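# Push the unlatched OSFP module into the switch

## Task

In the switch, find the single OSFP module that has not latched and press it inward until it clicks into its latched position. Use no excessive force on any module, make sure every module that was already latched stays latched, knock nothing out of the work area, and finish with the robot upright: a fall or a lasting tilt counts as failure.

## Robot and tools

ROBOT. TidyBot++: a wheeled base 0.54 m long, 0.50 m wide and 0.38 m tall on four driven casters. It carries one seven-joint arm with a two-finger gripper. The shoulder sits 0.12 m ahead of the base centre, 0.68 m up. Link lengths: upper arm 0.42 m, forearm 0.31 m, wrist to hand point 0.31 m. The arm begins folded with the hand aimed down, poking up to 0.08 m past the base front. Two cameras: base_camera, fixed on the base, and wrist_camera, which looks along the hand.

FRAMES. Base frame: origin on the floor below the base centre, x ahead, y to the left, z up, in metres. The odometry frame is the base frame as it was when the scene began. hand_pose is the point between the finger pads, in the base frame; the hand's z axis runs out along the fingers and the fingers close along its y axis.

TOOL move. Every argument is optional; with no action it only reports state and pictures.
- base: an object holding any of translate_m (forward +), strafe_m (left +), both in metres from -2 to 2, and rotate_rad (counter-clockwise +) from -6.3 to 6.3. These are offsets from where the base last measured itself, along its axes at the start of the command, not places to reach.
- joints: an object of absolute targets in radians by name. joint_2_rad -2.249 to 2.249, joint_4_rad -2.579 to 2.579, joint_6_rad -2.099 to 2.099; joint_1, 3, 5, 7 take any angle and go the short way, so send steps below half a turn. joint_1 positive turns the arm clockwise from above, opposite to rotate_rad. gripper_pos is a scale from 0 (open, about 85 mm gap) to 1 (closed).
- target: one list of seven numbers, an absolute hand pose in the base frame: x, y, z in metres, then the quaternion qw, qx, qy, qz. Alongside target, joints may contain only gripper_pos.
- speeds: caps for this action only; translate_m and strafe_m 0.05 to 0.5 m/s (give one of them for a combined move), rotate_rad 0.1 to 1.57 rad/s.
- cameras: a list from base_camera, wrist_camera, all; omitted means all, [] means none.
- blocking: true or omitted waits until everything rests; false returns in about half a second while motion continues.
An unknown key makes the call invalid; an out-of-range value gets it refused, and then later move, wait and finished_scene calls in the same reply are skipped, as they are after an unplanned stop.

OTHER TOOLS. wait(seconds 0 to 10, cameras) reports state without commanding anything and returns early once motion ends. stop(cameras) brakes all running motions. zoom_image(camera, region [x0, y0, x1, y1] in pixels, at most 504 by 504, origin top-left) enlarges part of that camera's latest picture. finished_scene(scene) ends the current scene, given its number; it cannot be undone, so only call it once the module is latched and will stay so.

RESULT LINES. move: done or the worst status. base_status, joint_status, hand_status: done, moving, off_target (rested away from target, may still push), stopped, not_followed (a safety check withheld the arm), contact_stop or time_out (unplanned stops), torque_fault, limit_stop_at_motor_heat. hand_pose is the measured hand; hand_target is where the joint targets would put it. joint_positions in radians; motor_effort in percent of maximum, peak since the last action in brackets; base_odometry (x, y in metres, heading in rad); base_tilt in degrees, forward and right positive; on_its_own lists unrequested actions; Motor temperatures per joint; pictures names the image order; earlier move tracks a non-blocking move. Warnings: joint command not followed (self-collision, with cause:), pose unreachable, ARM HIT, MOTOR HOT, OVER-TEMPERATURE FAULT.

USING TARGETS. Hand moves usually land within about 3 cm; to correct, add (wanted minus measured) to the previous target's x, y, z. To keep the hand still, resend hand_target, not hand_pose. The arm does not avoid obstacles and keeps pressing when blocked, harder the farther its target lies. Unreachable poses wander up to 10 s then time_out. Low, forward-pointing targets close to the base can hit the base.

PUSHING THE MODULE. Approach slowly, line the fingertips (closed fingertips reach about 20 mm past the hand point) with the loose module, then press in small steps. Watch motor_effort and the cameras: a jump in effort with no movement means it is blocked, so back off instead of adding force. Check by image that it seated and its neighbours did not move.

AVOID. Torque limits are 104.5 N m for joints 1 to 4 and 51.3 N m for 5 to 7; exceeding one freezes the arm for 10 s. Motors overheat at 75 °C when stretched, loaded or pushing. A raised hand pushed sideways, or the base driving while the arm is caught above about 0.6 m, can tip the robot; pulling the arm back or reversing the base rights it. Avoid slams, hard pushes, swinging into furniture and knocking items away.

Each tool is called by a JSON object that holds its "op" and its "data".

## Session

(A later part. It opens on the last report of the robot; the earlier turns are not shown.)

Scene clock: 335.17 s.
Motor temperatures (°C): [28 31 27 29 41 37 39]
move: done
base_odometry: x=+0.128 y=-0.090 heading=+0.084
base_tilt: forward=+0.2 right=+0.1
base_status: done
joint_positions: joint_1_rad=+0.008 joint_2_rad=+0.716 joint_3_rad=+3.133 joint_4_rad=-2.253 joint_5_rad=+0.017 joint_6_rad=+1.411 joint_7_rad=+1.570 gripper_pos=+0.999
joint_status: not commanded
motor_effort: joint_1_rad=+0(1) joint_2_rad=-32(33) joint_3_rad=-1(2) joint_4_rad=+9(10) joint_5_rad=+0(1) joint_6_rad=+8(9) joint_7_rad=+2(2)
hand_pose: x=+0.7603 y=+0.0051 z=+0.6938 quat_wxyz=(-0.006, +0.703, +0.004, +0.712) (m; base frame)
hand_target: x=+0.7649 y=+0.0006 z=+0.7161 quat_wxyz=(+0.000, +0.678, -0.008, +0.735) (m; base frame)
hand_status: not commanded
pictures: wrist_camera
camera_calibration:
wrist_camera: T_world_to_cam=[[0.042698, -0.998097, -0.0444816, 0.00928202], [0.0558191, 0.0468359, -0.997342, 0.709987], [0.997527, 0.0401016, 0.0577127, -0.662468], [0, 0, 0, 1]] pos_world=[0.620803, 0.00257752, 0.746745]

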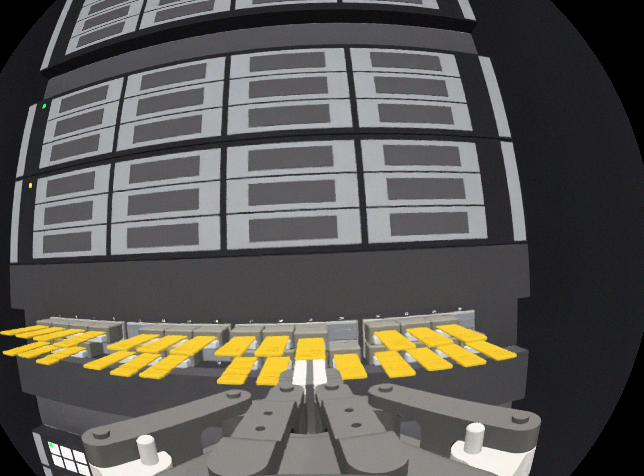

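{"op": "move", "data": {"joints": {"joint_1_rad": 0.0, "joint_2_rad": 0.9, "joint_3_rad": 3.13, "joint_4_rad": -2.245, "joint_5_rad": -0.02, "joint_6_rad": 1.64, "joint_7_rad": 1.57}, "cameras": ["wrist_camera"]}}

{"op": "zoom_image", "data": {"camera": "wrist_camera", "region": [220, 210, 400, 310]}}

Scene clock: 345.60 s.
Motor temperatures (°C): [28 31 27 29 41 37 39]
move: done
base_odometry: x=+0.128 y=-0.090 heading=+0.084
base_tilt: forward=+0.2 right=+0.1
base_status: not commanded
joint_positions: joint_1_rad=+0.008 joint_2_rad=+0.902 joint_3_rad=+3.133 joint_4_rad=-2.253 joint_5_rad=+0.017 joint_6_rad=+1.584 joint_7_rad=+1.570 gripper_pos=+0.999
joint_status: all done
motor_effort: joint_1_rad=+0(2) joint_2_rad=-33(36) joint_3_rad=-2(2) joint_4_rad=+5(9) joint_5_rad=+1(1) joint_6_rad=+8(10) joint_7_rad=+2(2)
hand_pose: x=+0.7561 y=+0.0048 z=+0.6281 quat_wxyz=(-0.007, +0.707, +0.002, +0.707) (m; base frame)
hand_target: x=+0.7580 y=+0.0000 z=+0.6496 quat_wxyz=(+0.001, +0.683, -0.008, +0.730) (m; base frame)
hand_status: not commanded
pictures: wrist_camera
camera_calibration:
wrist_camera: T_world_to_cam=[[0.041251, -0.997944, -0.0490435, 0.0102753], [0.0423986, 0.0507894, -0.997809, 0.65517], [0.998249, 0.0390812, 0.0444066, -0.646624], [0, 0, 0, 1]] pos_world=[0.61729, 0.00224934, 0.682953]

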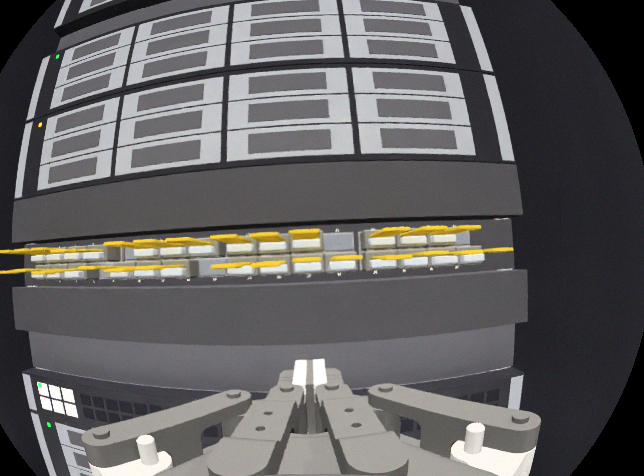

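Scaled by 2.800.

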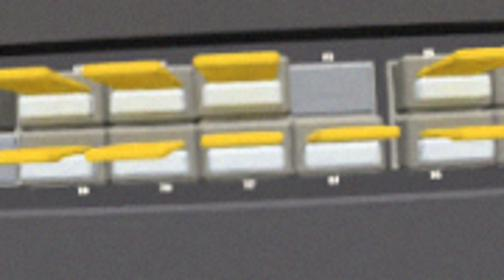

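{"op": "move", "data": {"joints": {"joint_1_rad": 0.0, "joint_2_rad": 0.9, "joint_3_rad": 3.13, "joint_4_rad": -2.245, "joint_5_rad": -0.02, "joint_6_rad": 1.64, "joint_7_rad": 0.0, "gripper_pos": 0.9}, "cameras": ["wrist_camera"]}}

Scene clock: 377.63 s.
Motor temperatures (°C): [28 31 27 29 41 37 39]
move: done
base_odometry: x=+0.128 y=-0.090 heading=+0.084
base_tilt: forward=+0.2 right=+0.1
base_status: not commanded
joint_positions: joint_1_rad=+0.008 joint_2_rad=+0.902 joint_3_rad=+3.133 joint_4_rad=-2.253 joint_5_rad=+0.017 joint_6_rad=+1.586 joint_7_rad=+0.044 gripper_pos=+0.900
joint_status: all done
motor_effort: joint_1_rad=+0(1) joint_2_rad=-33(34) joint_3_rad=-1(3) joint_4_rad=+5(6) joint_5_rad=+1(2) joint_6_rad=+8(9) joint_7_rad=+2(3)
hand_pose: x=+0.7561 y=+0.0048 z=+0.6288 quat_wxyz=(-0.494, +0.512, -0.487, +0.506) (m; base frame)
hand_target: x=+0.7580 y=+0.0000 z=+0.6496 quat_wxyz=(-0.515, +0.478, -0.489, +0.517) (m; base frame)
hand_status: not commanded
pictures: wrist_camera
camera_calibration:
wrist_camera: T_world_to_cam=[[0.0293557, 0.00452644, -0.999559, 0.612137], [0.0302521, 0.999528, 0.00541476, 0.0296263], [0.999111, -0.0303977, 0.0292049, -0.637412], [0, 0, 0, 1]] pos_world=[0.617979, -0.051759, 0.630322]

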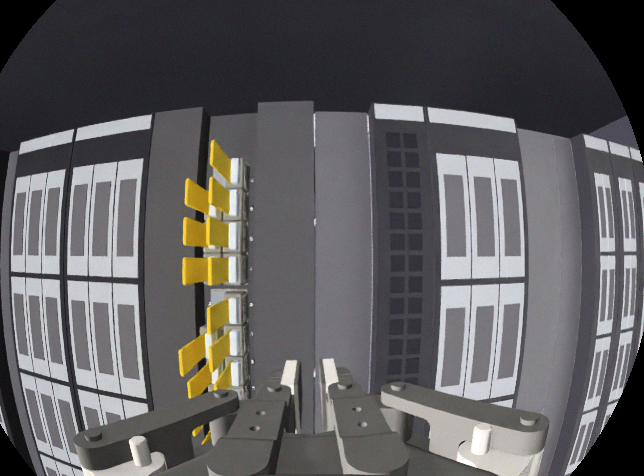

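{"op": "zoom_image", "data": {"camera": "wrist_camera", "region": [250, 330, 370, 430]}}

{"op": "zoom_image", "data": {"camera": "wrist_camera", "region": [170, 220, 290, 400]}}

Scaled by 4.200.

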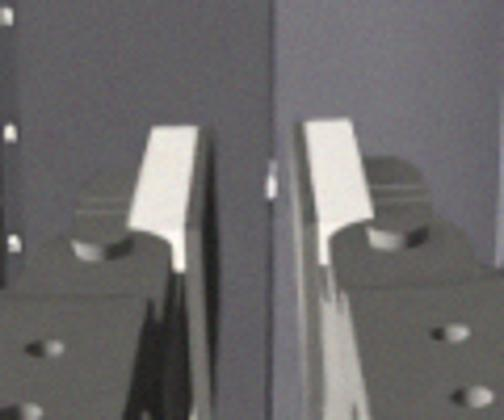

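Scaled by 2.800.

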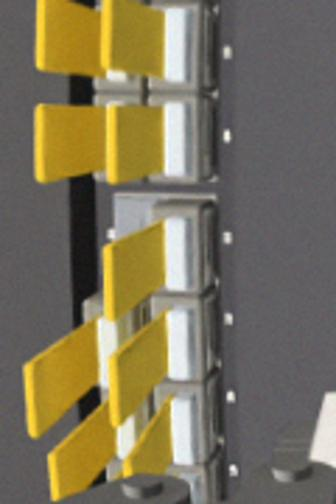

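{"op": "move", "data": {"joints": {"joint_1_rad": 0.0, "joint_2_rad": 0.652, "joint_3_rad": 3.13, "joint_4_rad": -2.245, "joint_5_rad": -0.02, "joint_6_rad": 1.31, "joint_7_rad": -0.05, "gripper_pos": 0.9}, "cameras": ["wrist_camera"]}}

{"op": "zoom_image", "data": {"camera": "wrist_camera", "region": [230, 290, 370, 430]}}

Scene clock: 396.37 s.
Motor temperatures (°C): [28 31 27 29 41 37 39]
move: done
base_odometry: x=+0.128 y=-0.090 heading=+0.084
base_tilt: forward=+0.2 right=+0.1
base_status: not commanded
joint_positions: joint_1_rad=+0.008 joint_2_rad=+0.685 joint_3_rad=+3.133 joint_4_rad=-2.253 joint_5_rad=+0.017 joint_6_rad=+1.364 joint_7_rad=-0.004 gripper_pos=+0.900
joint_status: all done
motor_effort: joint_1_rad=+0(1) joint_2_rad=-31(35) joint_3_rad=+0(3) joint_4_rad=+9(10) joint_5_rad=+1(1) joint_6_rad=+8(9) joint_7_rad=+2(2)
hand_pose: x=+0.7599 y=+0.0051 z=+0.6990 quat_wxyz=(-0.504, +0.503, -0.499, +0.494) (m; base frame)
hand_target: x=+0.7616 y=+0.0011 z=+0.7063 quat_wxyz=(-0.509, +0.486, -0.522, +0.483) (m; base frame)
hand_status: not commanded
pictures: wrist_camera
camera_calibration:
wrist_camera: T_world_to_cam=[[0.0240284, 0.0482579, -0.998546, 0.685313], [0.029463, 0.998366, 0.0489582, -0.000970706], [0.999277, -0.0305966, 0.0225673, -0.638794], [0, 0, 0, 1]] pos_world=[0.621894, -0.0516476, 0.69878]

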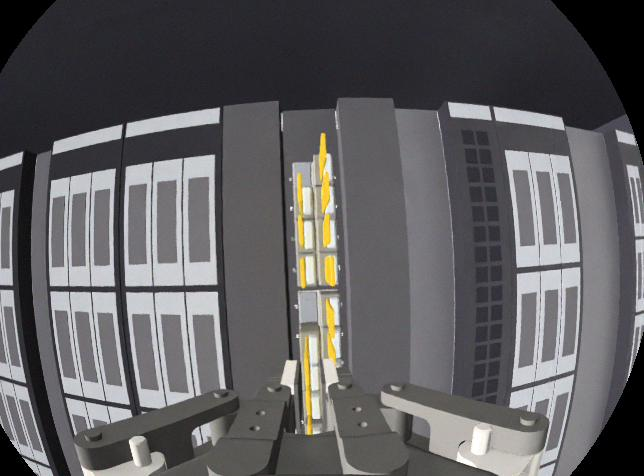

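Scaled by 3.600.

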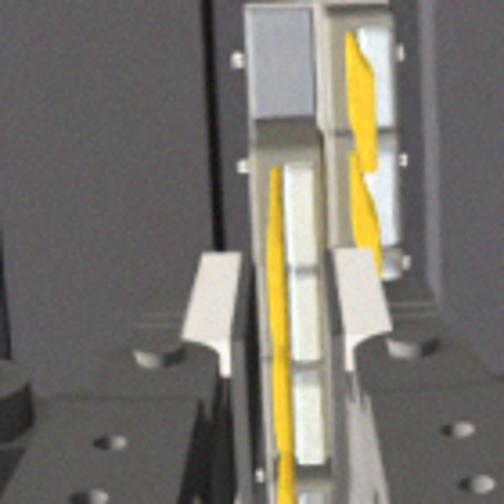

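{"op": "move", "data": {}}

Scene clock: 410.00 s.
Motor temperatures (°C): [28 31 27 29 41 37 39]
base_odometry: x=+0.128 y=-0.090 heading=+0.084
base_tilt: forward=+0.2 right=+0.1
base_status: not commanded
joint_positions: joint_1_rad=+0.008 joint_2_rad=+0.685 joint_3_rad=+3.133 joint_4_rad=-2.253 joint_5_rad=+0.017 joint_6_rad=+1.362 joint_7_rad=-0.005 gripper_pos=+0.900
joint_status: all done
motor_effort: joint_1_rad=+0(1) joint_2_rad=-31(35) joint_3_rad=-1(3) joint_4_rad=+9(10) joint_5_rad=+1(1) joint_6_rad=+8(9) joint_7_rad=+2(2)
hand_pose: x=+0.7599 y=+0.0051 z=+0.6985 quat_wxyz=(-0.504, +0.503, -0.499, +0.493) (m; base frame)
hand_target: x=+0.7616 y=+0.0011 z=+0.7063 quat_wxyz=(-0.509, +0.486, -0.522, +0.483) (m; base frame)
hand_status: not commanded
pictures: base_camera, wrist_camera
camera_calibration:
wrist_camera: T_world_to_cam=[[0.0222567, 0.0488404, -0.998559, 0.686116], [0.0295495, 0.998337, 0.0494882, -0.00138041], [0.999316, -0.0306083, 0.0207765, -0.637558], [0, 0, 0, 1]] pos_world=[0.621891, -0.0516466, 0.698442]

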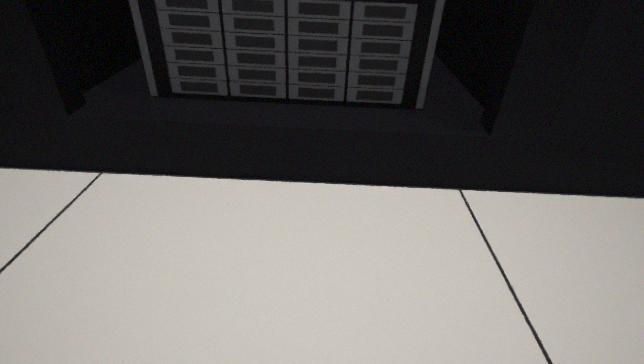

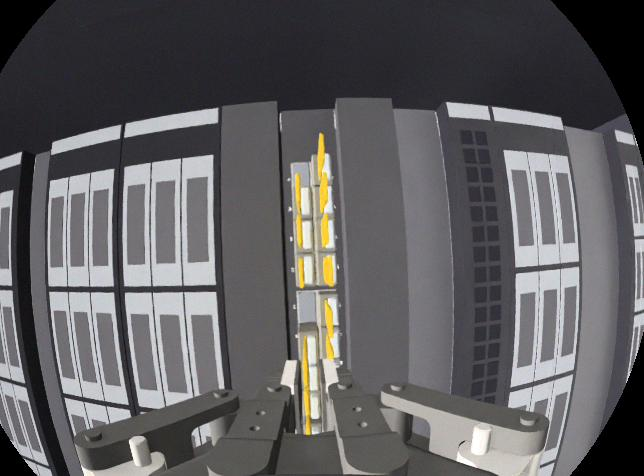

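{"op": "zoom_image", "data": {"camera": "wrist_camera", "region": [260, 320, 370, 440]}}

Scaled by 4.200.

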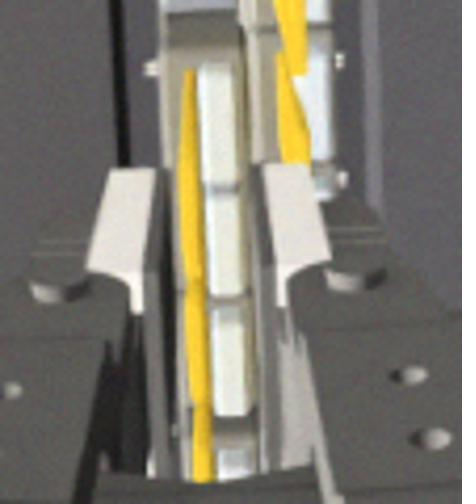

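{"op": "move", "data": {"joints": {"joint_2_rad": 0.642}, "cameras": ["wrist_camera"]}}

{"op": "zoom_image", "data": {"camera": "wrist_camera", "region": [260, 320, 370, 440]}}

Scene clock: 437.33 s.
Motor temperatures (°C): [28 32 27 29 41 37 39]
move: done
base_odometry: x=+0.128 y=-0.090 heading=+0.084
base_tilt: forward=+0.2 right=+0.0
base_status: not commanded
joint_positions: joint_1_rad=+0.008 joint_2_rad=+0.680 joint_3_rad=+3.133 joint_4_rad=-2.253 joint_5_rad=+0.017 joint_6_rad=+1.361 joint_7_rad=-0.005 gripper_pos=+0.900
joint_status: all done
motor_effort: joint_1_rad=+0(1) joint_2_rad=-31(32) joint_3_rad=-1(2) joint_4_rad=+8(10) joint_5_rad=+1(1) joint_6_rad=+9(9) joint_7_rad=+2(2)
hand_pose: x=+0.7598 y=+0.0051 z=+0.7009 quat_wxyz=(-0.505, +0.502, -0.498, +0.494) (m; base frame)
hand_target: x=+0.7613 y=+0.0011 z=+0.7127 quat_wxyz=(-0.511, +0.483, -0.519, +0.485) (m; base frame)
hand_status: not commanded
pictures: wrist_camera
camera_calibration:
wrist_camera: T_world_to_cam=[[0.0256922, 0.0489163, -0.998472, 0.68589], [0.0293779, 0.998334, 0.0496655, -0.00149421], [0.999238, -0.030609, 0.0242124, -0.639883], [0, 0, 0, 1]] pos_world=[0.621817, -0.0516457, 0.700409]

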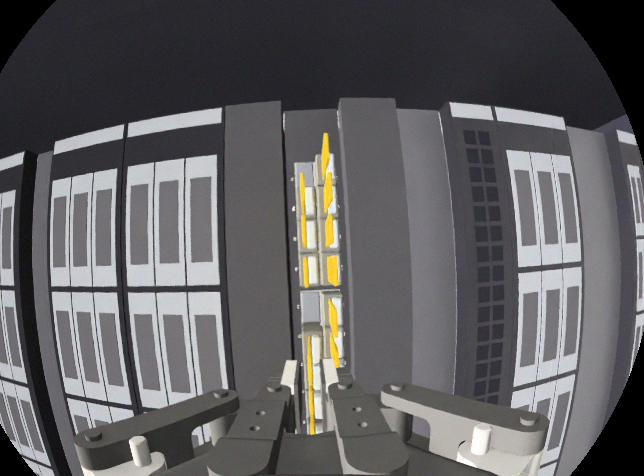

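Scaled by 4.200.

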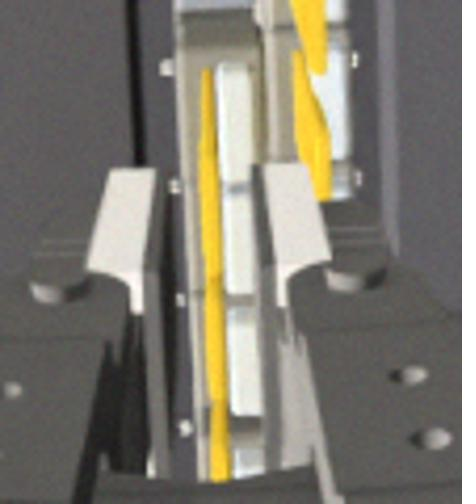

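{"op": "move", "data": {"joints": {"joint_2_rad": 0.636}, "cameras": ["wrist_camera"]}}

{"op": "zoom_image", "data": {"camera": "wrist_camera", "region": [260, 320, 370, 440]}}

Scene clock: 439.70 s.
Motor temperatures (°C): [28 32 27 29 41 37 39]
move: off_target
base_odometry: x=+0.128 y=-0.090 heading=+0.084
base_tilt: forward=+0.2 right=+0.1
base_status: not commanded
joint_positions: joint_1_rad=+0.008 joint_2_rad=+0.677 joint_3_rad=+3.133 joint_4_rad=-2.253 joint_5_rad=+0.017 joint_6_rad=+1.361 joint_7_rad=-0.005 gripper_pos=+0.900
joint_status: joint_2_rad off_target (ended at +0.677, target +0.636)
motor_effort: joint_1_rad=+0(1) joint_2_rad=-31(32) joint_3_rad=-1(2) joint_4_rad=+9(9) joint_5_rad=+1(1) joint_6_rad=+9(9) joint_7_rad=+2(2)
hand_pose: x=+0.7598 y=+0.0051 z=+0.7028 quat_wxyz=(-0.506, +0.502, -0.498, +0.495) (m; base frame)
hand_target: x=+0.7611 y=+0.0011 z=+0.7165 quat_wxyz=(-0.513, +0.482, -0.518, +0.487) (m; base frame)
hand_status: not commanded
pictures: wrist_camera
camera_calibration:
wrist_camera: T_world_to_cam=[[0.0284368, 0.0489456, -0.998397, 0.685632], [0.0292406, 0.998332, 0.0497753, -0.00155946], [0.999168, -0.0306092, 0.0269582, -0.641742], [0, 0, 0, 1]] pos_world=[0.621757, -0.051645, 0.701911]

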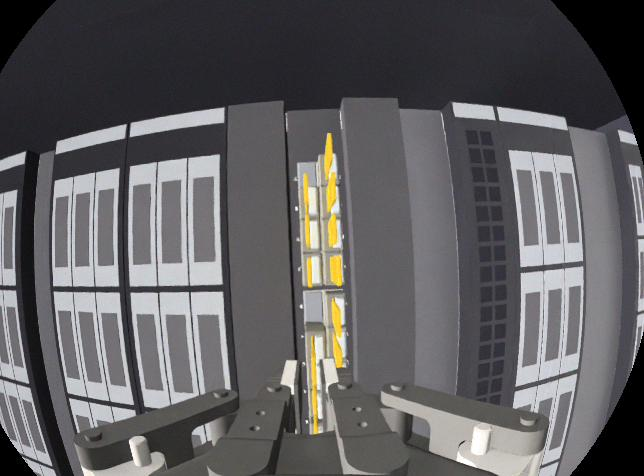

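Scaled by 4.200.

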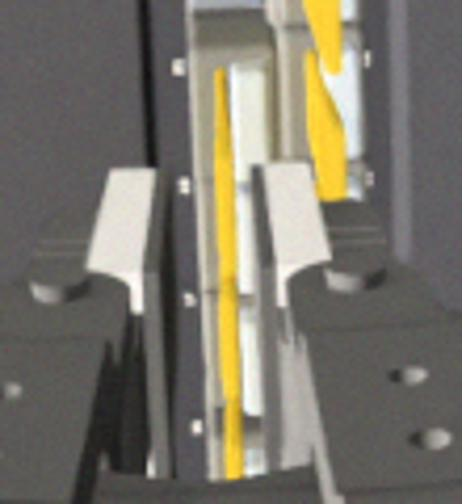

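{"op": "move", "data": {"joints": {"joint_2_rad": 0.633}, "cameras": []}}

{"op": "move", "data": {"base": {"translate_m": 0.012}, "speeds": {"translate_m": 0.05}, "cameras": ["wrist_camera"]}}

{"op": "zoom_image", "data": {"camera": "wrist_camera", "region": [260, 320, 370, 440]}}

Scene clock: 452.70 s.
Motor temperatures (°C): [28 32 27 29 41 37 39]
move: off_target
base_odometry: x=+0.128 y=-0.090 heading=+0.084
base_tilt: forward=+0.3 right=+0.1
base_status: not commanded
joint_positions: joint_1_rad=+0.008 joint_2_rad=+0.676 joint_3_rad=+3.133 joint_4_rad=-2.253 joint_5_rad=+0.017 joint_6_rad=+1.361 joint_7_rad=-0.005 gripper_pos=+0.900
joint_status: joint_2_rad off_target (ended at +0.676, target +0.633)
motor_effort: joint_1_rad=+0(0) joint_2_rad=-30(32) joint_3_rad=-1(1) joint_4_rad=+8(10) joint_5_rad=+1(1) joint_6_rad=+8(9) joint_7_rad=+2(2)
hand_pose: x=+0.7597 y=+0.0051 z=+0.7037 quat_wxyz=(-0.506, +0.501, -0.497, +0.495) (m; base frame)
hand_target: x=+0.7610 y=+0.0011 z=+0.7185 quat_wxyz=(-0.514, +0.481, -0.517, +0.487) (m; base frame)
hand_status: not commanded
pictures: none
No camera images: "cameras" was empty.

Scene clock: 453.40 s.
Motor temperatures (°C): [28 32 27 29 41 37 39]
move: done
base_odometry: x=+0.141 y=-0.089 heading=+0.084
base_tilt: forward=+0.2 right=+0.1
base_status: done
joint_positions: joint_1_rad=+0.008 joint_2_rad=+0.673 joint_3_rad=+3.133 joint_4_rad=-2.253 joint_5_rad=+0.017 joint_6_rad=+1.360 joint_7_rad=-0.005 gripper_pos=+0.900
joint_status: not commanded
motor_effort: joint_1_rad=+0(2) joint_2_rad=-32(33) joint_3_rad=-1(2) joint_4_rad=+8(11) joint_5_rad=+1(1) joint_6_rad=+8(9) joint_7_rad=+2(2)
hand_pose: x=+0.7597 y=+0.0051 z=+0.7053 quat_wxyz=(-0.507, +0.501, -0.497, +0.496) (m; base frame)
hand_target: x=+0.7610 y=+0.0011 z=+0.7185 quat_wxyz=(-0.514, +0.481, -0.517, +0.487) (m; base frame)
hand_status: not commanded
pictures: wrist_camera
camera_calibration:
wrist_camera: T_world_to_cam=[[0.031989, 0.0490206, -0.998285, 0.685375], [0.0290616, 0.998329, 0.049954, -0.00167336], [0.999066, -0.0306097, 0.030511, -0.644144], [0, 0, 0, 1]] pos_world=[0.621666, -0.051644, 0.703937]

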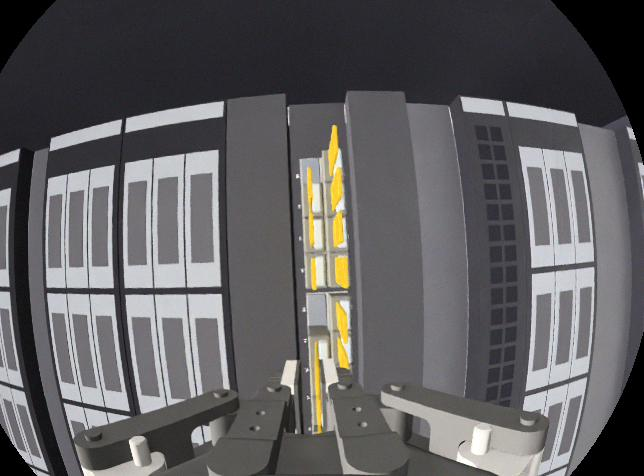

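Scaled by 4.200.

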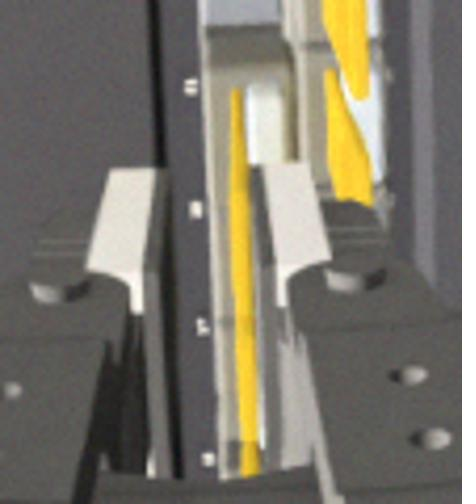

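{"op": "move", "data": {"joints": {"gripper_pos": 0.87}, "cameras": ["wrist_camera"]}}

{"op": "zoom_image", "data": {"camera": "wrist_camera", "region": [260, 320, 370, 440]}}

Scene clock: 509.33 s.
Motor temperatures (°C): [28 33 27 29 41 36 39]
move: done
base_odometry: x=+0.141 y=-0.089 heading=+0.084
base_tilt: forward=+0.2 right=+0.1
base_status: not commanded
joint_positions: joint_1_rad=+0.008 joint_2_rad=+0.673 joint_3_rad=+3.133 joint_4_rad=-2.253 joint_5_rad=+0.017 joint_6_rad=+1.360 joint_7_rad=-0.005 gripper_pos=+0.870
joint_status: all done
motor_effort: joint_1_rad=+0(1) joint_2_rad=-31(32) joint_3_rad=+0(1) joint_4_rad=+9(10) joint_5_rad=+1(1) joint_6_rad=+8(9) joint_7_rad=+2(2)
hand_pose: x=+0.7597 y=+0.0051 z=+0.7053 quat_wxyz=(-0.507, +0.501, -0.497, +0.496) (m; base frame)
hand_target: x=+0.7610 y=+0.0011 z=+0.7185 quat_wxyz=(-0.514, +0.481, -0.517, +0.487) (m; base frame)
hand_status: not commanded
pictures: wrist_camera
camera_calibration:
wrist_camera: T_world_to_cam=[[0.0319283, 0.0490197, -0.998287, 0.685403], [0.0290645, 0.998329, 0.0499513, -0.00167282], [0.999067, -0.0306096, 0.0304502, -0.644102], [0, 0, 0, 1]] pos_world=[0.621666, -0.0516439, 0.703926]

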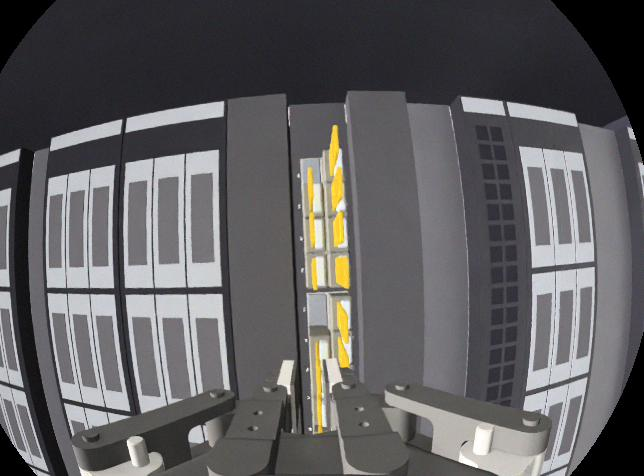

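Scaled by 4.200.

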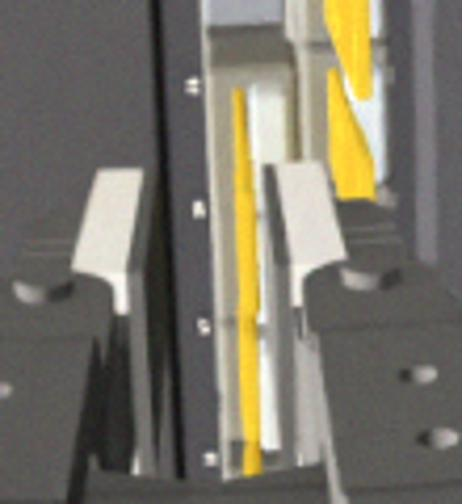

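{"op": "move", "data": {"base": {"translate_m": 0.012}, "speeds": {"translate_m": 0.05}, "cameras": ["wrist_camera"]}}

{"op": "zoom_image", "data": {"camera": "wrist_camera", "region": [260, 320, 370, 440]}}

Scene clock: 515.53 s.
Motor temperatures (°C): [28 33 27 29 41 36 39]
move: done
base_odometry: x=+0.153 y=-0.088 heading=+0.084
base_tilt: forward=+0.3 right=+0.1
base_status: done
joint_positions: joint_1_rad=+0.008 joint_2_rad=+0.671 joint_3_rad=+3.133 joint_4_rad=-2.253 joint_5_rad=+0.017 joint_6_rad=+1.360 joint_7_rad=-0.005 gripper_pos=+0.870
joint_status: not commanded
motor_effort: joint_1_rad=+0(1) joint_2_rad=-31(32) joint_3_rad=-1(2) joint_4_rad=+9(10) joint_5_rad=+1(1) joint_6_rad=+8(9) joint_7_rad=+2(2)
hand_pose: x=+0.7596 y=+0.0051 z=+0.7062 quat_wxyz=(-0.507, +0.500, -0.497, +0.496) (m; base frame)
hand_target: x=+0.7610 y=+0.0011 z=+0.7185 quat_wxyz=(-0.514, +0.481, -0.517, +0.487) (m; base frame)
hand_status: not commanded
pictures: wrist_camera
camera_calibration:
wrist_camera: T_world_to_cam=[[0.0331771, 0.0490009, -0.998248, 0.685348], [0.0290014, 0.99833, 0.0499688, -0.00168267], [0.999029, -0.0306084, 0.0317006, -0.644945], [0, 0, 0, 1]] pos_world=[0.62163, -0.0516435, 0.704676]

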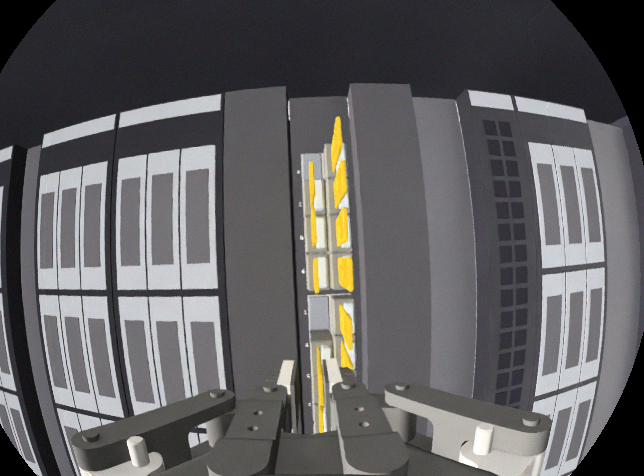

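Scaled by 4.200.

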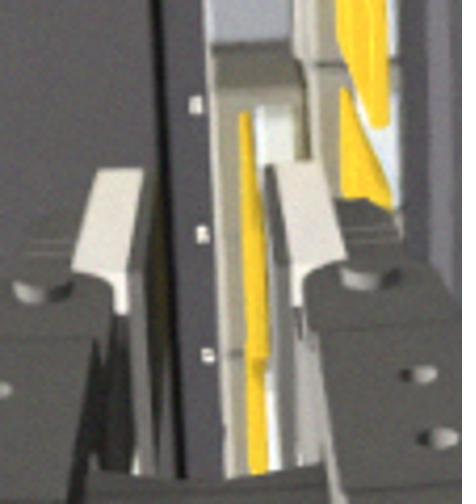

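{"op": "move", "data": {"joints": {"joint_6_rad": 1.303, "joint_2_rad": 0.637}, "cameras": ["wrist_camera"]}}

{"op": "zoom_image", "data": {"camera": "wrist_camera", "region": [260, 320, 370, 440]}}

Scene clock: 523.17 s.
Motor temperatures (°C): [28 33 27 29 41 36 39]
move: done
base_odometry: x=+0.153 y=-0.088 heading=+0.084
base_tilt: forward=+0.2 right=+0.1
base_status: not commanded
joint_positions: joint_1_rad=+0.008 joint_2_rad=+0.671 joint_3_rad=+3.133 joint_4_rad=-2.253 joint_5_rad=+0.017 joint_6_rad=+1.353 joint_7_rad=-0.005 gripper_pos=+0.870
joint_status: all done
motor_effort: joint_1_rad=+0(0) joint_2_rad=-31(32) joint_3_rad=-1(2) joint_4_rad=+9(10) joint_5_rad=+1(1) joint_6_rad=+8(9) joint_7_rad=+2(2)
hand_pose: x=+0.7596 y=+0.0051 z=+0.7041 quat_wxyz=(-0.505, +0.502, -0.498, +0.494) (m; base frame)
hand_target: x=+0.7611 y=+0.0011 z=+0.7137 quat_wxyz=(-0.511, +0.484, -0.520, +0.485) (m; base frame)
hand_status: not commanded
pictures: wrist_camera
camera_calibration:
wrist_camera: T_world_to_cam=[[0.0263687, 0.0489635, -0.998452, 0.688545], [0.0293303, 0.998332, 0.0497322, -0.00166353], [0.999222, -0.0305963, 0.0248885, -0.640234], [0, 0, 0, 1]] pos_world=[0.621629, -0.0516416, 0.703497]

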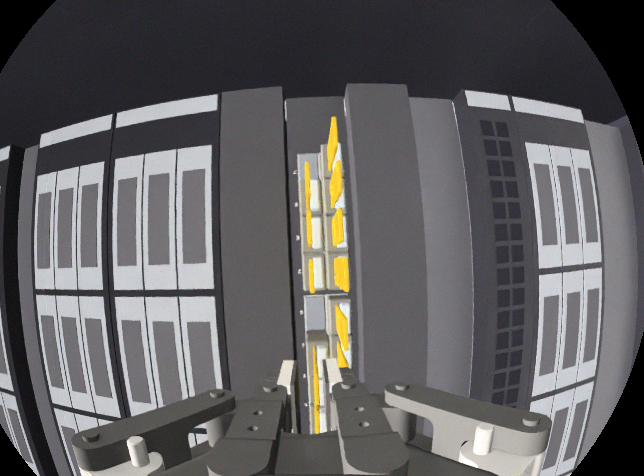

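Scaled by 4.200.

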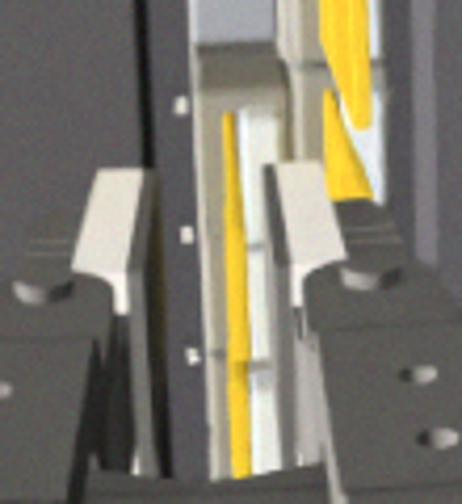

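{"op": "move", "data": {"base": {"translate_m": 0.014}, "speeds": {"translate_m": 0.05}, "cameras": ["wrist_camera"]}}

{"op": "zoom_image", "data": {"camera": "wrist_camera", "region": [260, 320, 370, 440]}}

Scene clock: 527.37 s.
Motor temperatures (°C): [28 33 27 29 41 36 39]
move: done
base_odometry: x=+0.167 y=-0.087 heading=+0.084
base_tilt: forward=+0.2 right=+0.1
base_status: done
joint_positions: joint_1_rad=+0.008 joint_2_rad=+0.671 joint_3_rad=+3.133 joint_4_rad=-2.251 joint_5_rad=+0.017 joint_6_rad=+1.353 joint_7_rad=-0.005 gripper_pos=+0.870
joint_status: not commanded
motor_effort: joint_1_rad=+1(1) joint_2_rad=-31(32) joint_3_rad=+0(2) joint_4_rad=+9(14) joint_5_rad=+1(1) joint_6_rad=+8(9) joint_7_rad=+2(2)
hand_pose: x=+0.7604 y=+0.0051 z=+0.7055 quat_wxyz=(-0.506, +0.501, -0.498, +0.495) (m; base frame)
hand_target: x=+0.7611 y=+0.0011 z=+0.7137 quat_wxyz=(-0.511, +0.484, -0.520, +0.485) (m; base frame)
hand_status: not commanded
pictures: wrist_camera
camera_calibration:
wrist_camera: T_world_to_cam=[[0.0293201, 0.0489463, -0.998371, 0.687584], [0.0291956, 0.998332, 0.0498018, -0.00169384], [0.999144, -0.0306082, 0.0278422, -0.643039], [0, 0, 0, 1]] pos_world=[0.622378, -0.051646, 0.704451]

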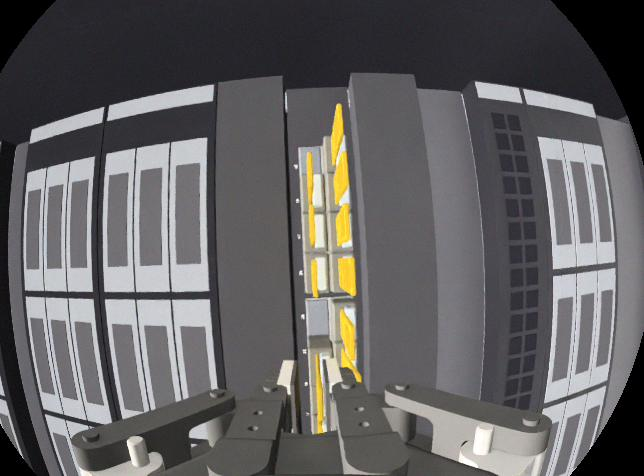

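Scaled by 4.200.

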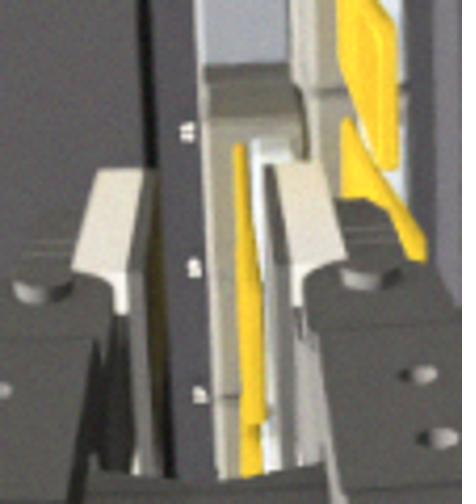

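{"op": "move", "data": {"base": {"translate_m": 0.006}, "speeds": {"translate_m": 0.05}, "cameras": ["wrist_camera"]}}

{"op": "zoom_image", "data": {"camera": "wrist_camera", "region": [260, 320, 370, 440]}}

Scene clock: 534.23 s.
Motor temperatures (°C): [28 33 27 29 41 36 39]
move: done
base_odometry: x=+0.173 y=-0.087 heading=+0.084
base_tilt: forward=+0.2 right=+0.1
base_status: done
joint_positions: joint_1_rad=+0.008 joint_2_rad=+0.670 joint_3_rad=+3.133 joint_4_rad=-2.251 joint_5_rad=+0.017 joint_6_rad=+1.352 joint_7_rad=-0.005 gripper_pos=+0.870
joint_status: not commanded
motor_effort: joint_1_rad=+0(1) joint_2_rad=-31(33) joint_3_rad=-1(2) joint_4_rad=+9(10) joint_5_rad=+1(1) joint_6_rad=+8(9) joint_7_rad=+2(2)
hand_pose: x=+0.7604 y=+0.0051 z=+0.7056 quat_wxyz=(-0.506, +0.501, -0.498, +0.495) (m; base frame)
hand_target: x=+0.7611 y=+0.0011 z=+0.7137 quat_wxyz=(-0.511, +0.484, -0.520, +0.485) (m; base frame)
hand_status: not commanded
pictures: wrist_camera
camera_calibration:
wrist_camera: T_world_to_cam=[[0.0294868, 0.0490001, -0.998363, 0.687639], [0.0291868, 0.99833, 0.0498605, -0.00173779], [0.999139, -0.0306092, 0.0280074, -0.643148], [0, 0, 0, 1]] pos_world=[0.622368, -0.0516458, 0.704613]

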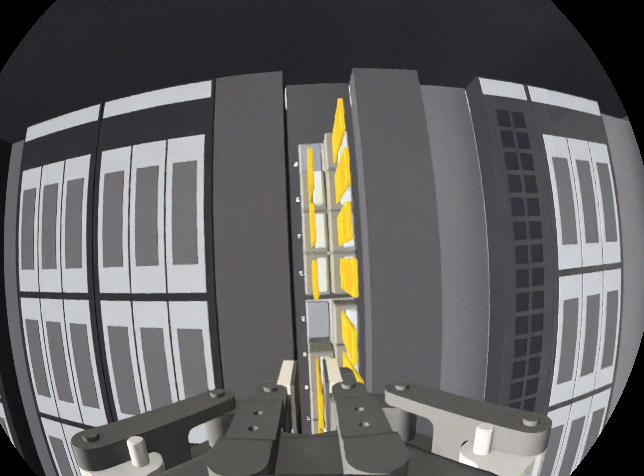

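Scaled by 4.200.

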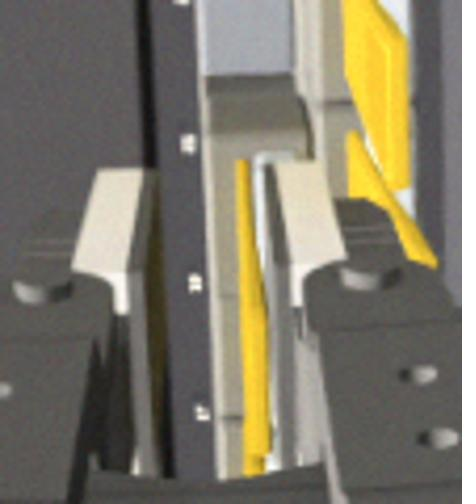

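{"op": "move", "data": {"base": {"translate_m": 0.004}, "speeds": {"translate_m": 0.05}, "cameras": ["wrist_camera"]}}

{"op": "zoom_image", "data": {"camera": "wrist_camera", "region": [270, 330, 370, 410]}}

Scene clock: 542.87 s.
Motor temperatures (°C): [28 33 27 29 41 36 39]
move: done
base_odometry: x=+0.177 y=-0.087 heading=+0.084
base_tilt: forward=+0.2 right=+0.1
base_status: done
joint_positions: joint_1_rad=+0.008 joint_2_rad=+0.670 joint_3_rad=+3.133 joint_4_rad=-2.251 joint_5_rad=+0.017 joint_6_rad=+1.352 joint_7_rad=-0.005 gripper_pos=+0.870
joint_status: not commanded
motor_effort: joint_1_rad=+0(1) joint_2_rad=-31(32) joint_3_rad=-1(2) joint_4_rad=+9(10) joint_5_rad=+1(1) joint_6_rad=+8(9) joint_7_rad=+2(2)
hand_pose: x=+0.7604 y=+0.0051 z=+0.7058 quat_wxyz=(-0.506, +0.501, -0.497, +0.495) (m; base frame)
hand_target: x=+0.7611 y=+0.0011 z=+0.7137 quat_wxyz=(-0.511, +0.484, -0.520, +0.485) (m; base frame)
hand_status: not commanded
pictures: wrist_camera
camera_calibration:
wrist_camera: T_world_to_cam=[[0.0296, 0.0489964, -0.99836, 0.687664], [0.0291809, 0.99833, 0.0498601, -0.00173863], [0.999136, -0.030609, 0.0281208, -0.643223], [0, 0, 0, 1]] pos_world=[0.622363, -0.0516457, 0.704711]

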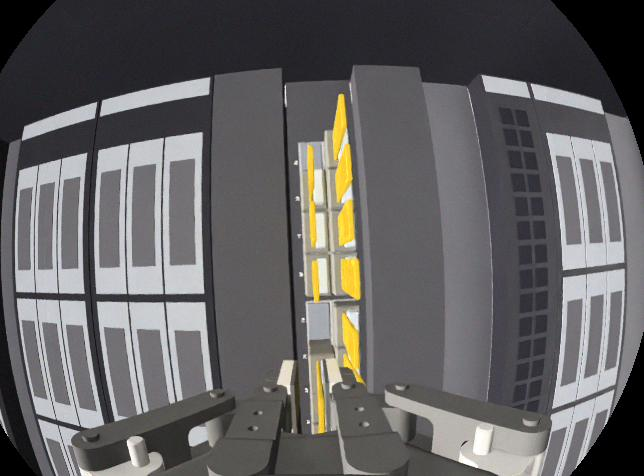

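Scaled by 5.040.

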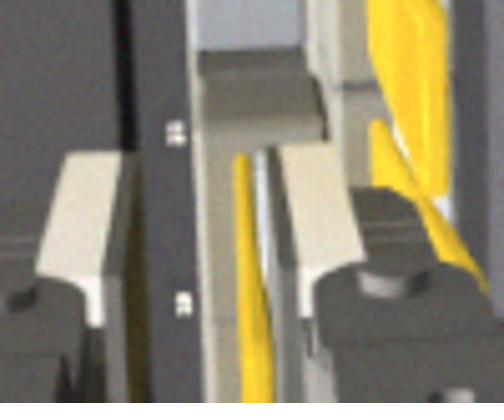

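{"op": "move", "data": {"base": {"translate_m": 0.003}, "speeds": {"translate_m": 0.05}, "cameras": ["wrist_camera"]}}

{"op": "zoom_image", "data": {"camera": "wrist_camera", "region": [270, 330, 370, 410]}}

Scene clock: 548.40 s.
Motor temperatures (°C): [28 33 27 29 41 36 39]
move: done
base_odometry: x=+0.180 y=-0.087 heading=+0.083
base_tilt: forward=+0.2 right=+0.1
base_status: done
joint_positions: joint_1_rad=+0.008 joint_2_rad=+0.670 joint_3_rad=+3.133 joint_4_rad=-2.251 joint_5_rad=+0.017 joint_6_rad=+1.352 joint_7_rad=-0.005 gripper_pos=+0.870
joint_status: not commanded
motor_effort: joint_1_rad=+0(1) joint_2_rad=-30(31) joint_3_rad=-1(2) joint_4_rad=+8(13) joint_5_rad=+1(1) joint_6_rad=+8(9) joint_7_rad=+1(2)
hand_pose: x=+0.7602 y=+0.0051 z=+0.7058 quat_wxyz=(-0.506, +0.501, -0.498, +0.495) (m; base frame)
hand_target: x=+0.7611 y=+0.0011 z=+0.7137 quat_wxyz=(-0.511, +0.484, -0.520, +0.485) (m; base frame)
hand_status: not commanded
pictures: wrist_camera
camera_calibration:
wrist_camera: T_world_to_cam=[[0.029395, 0.0490046, -0.998366, 0.68787], [0.0292475, 0.998328, 0.0498638, -0.00177146], [0.99914, -0.0306654, 0.0279126, -0.64289], [0, 0, 0, 1]] pos_world=[0.622169, -0.0516548, 0.704779]

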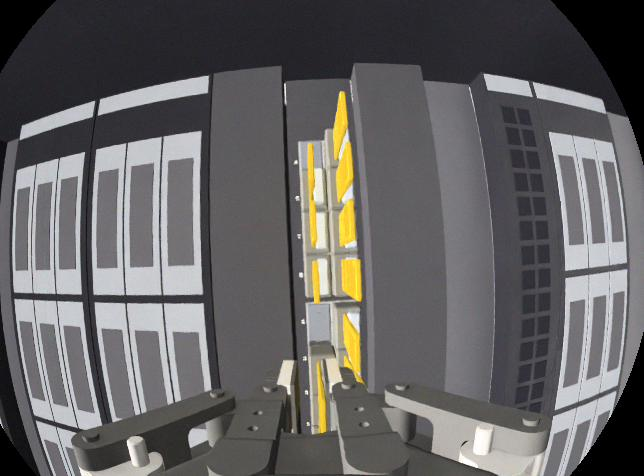

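Scaled by 5.040.

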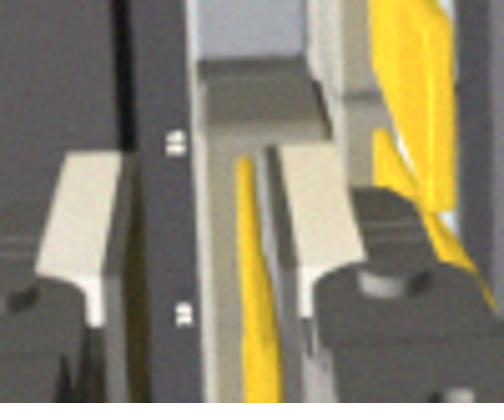

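{"op": "move", "data": {"base": {"translate_m": 0.003}, "speeds": {"translate_m": 0.05}, "cameras": ["wrist_camera"]}}

{"op": "zoom_image", "data": {"camera": "wrist_camera", "region": [270, 330, 370, 410]}}

Scene clock: 551.60 s.
Motor temperatures (°C): [28 33 27 29 41 36 39]
move: done
base_odometry: x=+0.184 y=-0.087 heading=+0.083
base_tilt: forward=+0.2 right=+0.1
base_status: done
joint_positions: joint_1_rad=+0.008 joint_2_rad=+0.668 joint_3_rad=+3.133 joint_4_rad=-2.253 joint_5_rad=+0.017 joint_6_rad=+1.352 joint_7_rad=-0.005 gripper_pos=+0.870
joint_status: not commanded
motor_effort: joint_1_rad=+1(1) joint_2_rad=-30(31) joint_3_rad=+0(1) joint_4_rad=+11(13) joint_5_rad=+1(1) joint_6_rad=+7(9) joint_7_rad=+2(2)
hand_pose: x=+0.7596 y=+0.0051 z=+0.7062 quat_wxyz=(-0.506, +0.501, -0.498, +0.495) (m; base frame)
hand_target: x=+0.7611 y=+0.0011 z=+0.7137 quat_wxyz=(-0.511, +0.484, -0.520, +0.485) (m; base frame)
hand_status: not commanded
pictures: wrist_camera
camera_calibration:
wrist_camera: T_world_to_cam=[[0.0289618, 0.0490442, -0.998377, 0.68859], [0.0292592, 0.998326, 0.0498905, -0.00180598], [0.999152, -0.0306566, 0.0274784, -0.642037], [0, 0, 0, 1]] pos_world=[0.621603, -0.0516511, 0.705205]

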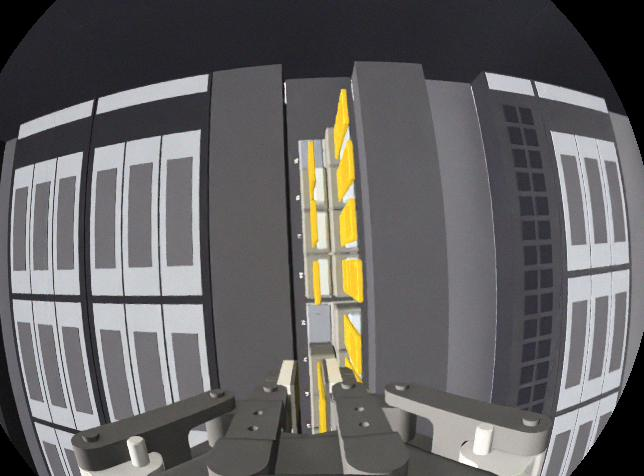

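Scaled by 5.040.

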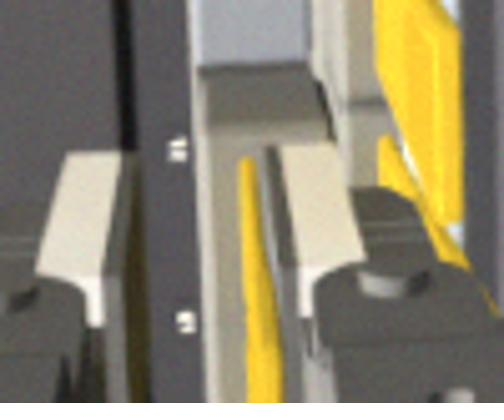

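{"op": "move", "data": {"base": {"translate_m": 0.003}, "speeds": {"translate_m": 0.05}, "cameras": ["wrist_camera"]}}

{"op": "zoom_image", "data": {"camera": "wrist_camera", "region": [270, 330, 370, 410]}}

Scene clock: 555.87 s.
Motor temperatures (°C): [28 33 27 29 41 36 39]
move: done
base_odometry: x=+0.187 y=-0.086 heading=+0.083
base_tilt: forward=+0.2 right=+0.1
base_status: done
joint_positions: joint_1_rad=+0.008 joint_2_rad=+0.667 joint_3_rad=+3.133 joint_4_rad=-2.254 joint_5_rad=+0.017 joint_6_rad=+1.351 joint_7_rad=-0.005 gripper_pos=+0.870
joint_status: not commanded
motor_effort: joint_1_rad=+1(2) joint_2_rad=-30(31) joint_3_rad=-1(1) joint_4_rad=+10(14) joint_5_rad=+0(1) joint_6_rad=+7(9) joint_7_rad=+2(2)
hand_pose: x=+0.7594 y=+0.0051 z=+0.7063 quat_wxyz=(-0.506, +0.502, -0.498, +0.495) (m; base frame)
hand_target: x=+0.7611 y=+0.0011 z=+0.7137 quat_wxyz=(-0.511, +0.484, -0.520, +0.485) (m; base frame)
hand_status: not commanded
pictures: wrist_camera
camera_calibration:
wrist_camera: T_world_to_cam=[[0.0285634, 0.0490312, -0.998389, 0.689028], [0.0292741, 0.998327, 0.0498657, -0.0018002], [0.999163, -0.0306513, 0.0270802, -0.641494], [0, 0, 0, 1]] pos_world=[0.621329, -0.0516493, 0.705379]

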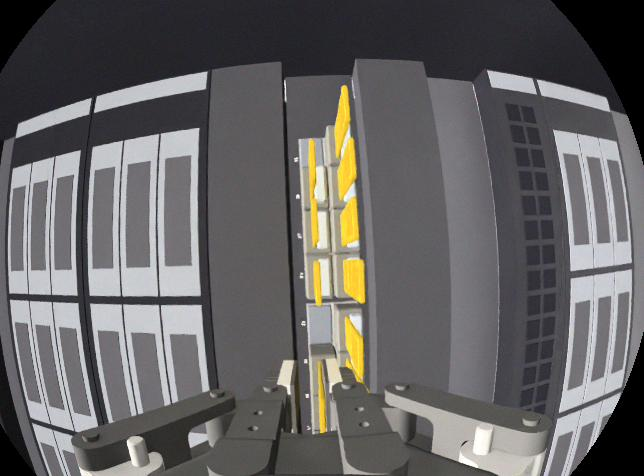

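Scaled by 5.040.

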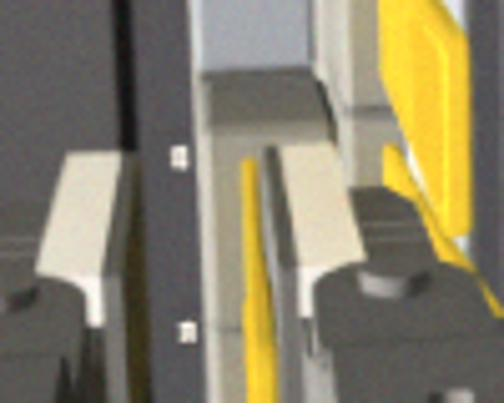

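{"op": "move", "data": {"base": {"translate_m": 0.002}, "speeds": {"translate_m": 0.05}, "cameras": ["wrist_camera"]}}

{"op": "zoom_image", "data": {"camera": "wrist_camera", "region": [270, 330, 370, 410]}}

Scene clock: 558.97 s.
Motor temperatures (°C): [28 33 27 29 41 36 39]
move: done
base_odometry: x=+0.188 y=-0.086 heading=+0.083
base_tilt: forward=+0.2 right=+0.0
base_status: done
joint_positions: joint_1_rad=+0.008 joint_2_rad=+0.664 joint_3_rad=+3.133 joint_4_rad=-2.257 joint_5_rad=+0.017 joint_6_rad=+1.349 joint_7_rad=-0.005 gripper_pos=+0.870
joint_status: not commanded
motor_effort: joint_1_rad=+0(2) joint_2_rad=-30(31) joint_3_rad=-1(1) joint_4_rad=+12(15) joint_5_rad=+1(1) joint_6_rad=+9(9) joint_7_rad=+2(2)
hand_pose: x=+0.7584 y=+0.0052 z=+0.7066 quat_wxyz=(-0.505, +0.502, -0.498, +0.495) (m; base frame)
hand_target: x=+0.7611 y=+0.0011 z=+0.7137 quat_wxyz=(-0.511, +0.484, -0.520, +0.485) (m; base frame)
hand_status: not commanded
pictures: wrist_camera
camera_calibration:
wrist_camera: T_world_to_cam=[[0.0270309, 0.0491302, -0.998427, 0.690571], [0.029201, 0.998326, 0.0499159, -0.00187798], [0.999208, -0.0305043, 0.025551, -0.639494], [0, 0, 0, 1]] pos_world=[0.620375, -0.0515604, 0.705917]

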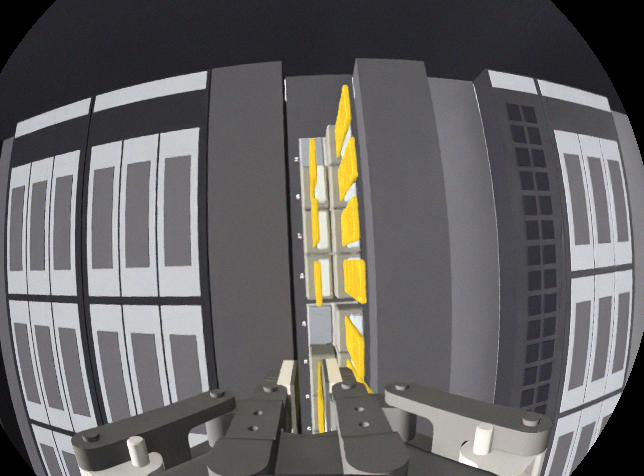

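Scaled by 5.040.

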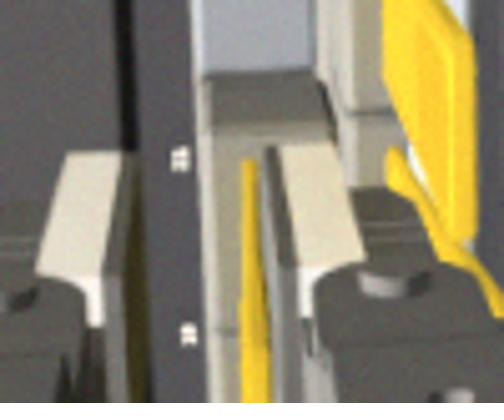

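{"op": "zoom_image", "data": {"camera": "wrist_camera", "region": [290, 300, 350, 440]}}

Scaled by 3.600.

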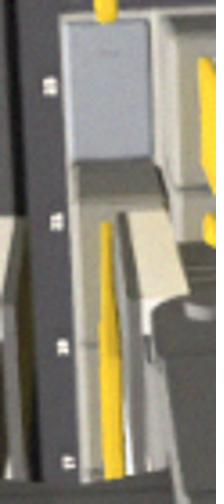

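{"op": "move", "data": {"base": {"translate_m": 0.002}, "speeds": {"translate_m": 0.05}, "cameras": ["wrist_camera"]}}

{"op": "zoom_image", "data": {"camera": "wrist_camera", "region": [270, 330, 370, 410]}}

Scene clock: 568.40 s.
Motor temperatures (°C): [28 33 27 29 41 36 39]
move: done
base_odometry: x=+0.190 y=-0.086 heading=+0.083
base_tilt: forward=+0.2 right=+0.1
base_status: done
joint_positions: joint_1_rad=+0.008 joint_2_rad=+0.660 joint_3_rad=+3.133 joint_4_rad=-2.262 joint_5_rad=+0.017 joint_6_rad=+1.347 joint_7_rad=-0.005 gripper_pos=+0.870
joint_status: not commanded
motor_effort: joint_1_rad=+1(1) joint_2_rad=-30(31) joint_3_rad=+0(1) joint_4_rad=+12(18) joint_5_rad=+1(1) joint_6_rad=+7(9) joint_7_rad=+2(2)
hand_pose: x=+0.7568 y=+0.0052 z=+0.7067 quat_wxyz=(-0.505, +0.503, -0.499, +0.494) (m; base frame)
hand_target: x=+0.7611 y=+0.0011 z=+0.7137 quat_wxyz=(-0.511, +0.484, -0.520, +0.485) (m; base frame)
hand_status: not commanded
pictures: wrist_camera
camera_calibration:
wrist_camera: T_world_to_cam=[[0.0242324, 0.0490948, -0.9985, 0.692916], [0.0292882, 0.99833, 0.0497972, -0.00184773], [0.999277, -0.0304509, 0.022754, -0.635944], [0, 0, 0, 1]] pos_world=[0.618748, -0.051539, 0.706439]

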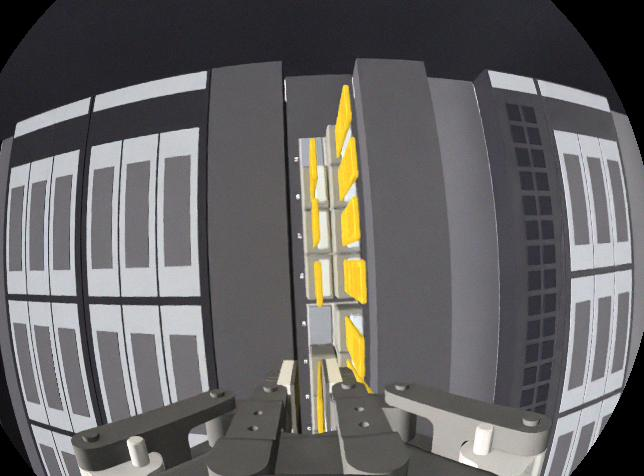

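Scaled by 5.040.

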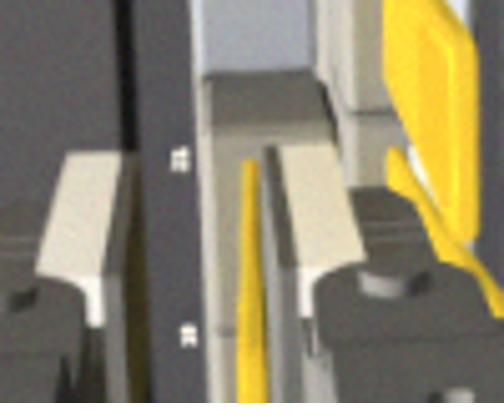

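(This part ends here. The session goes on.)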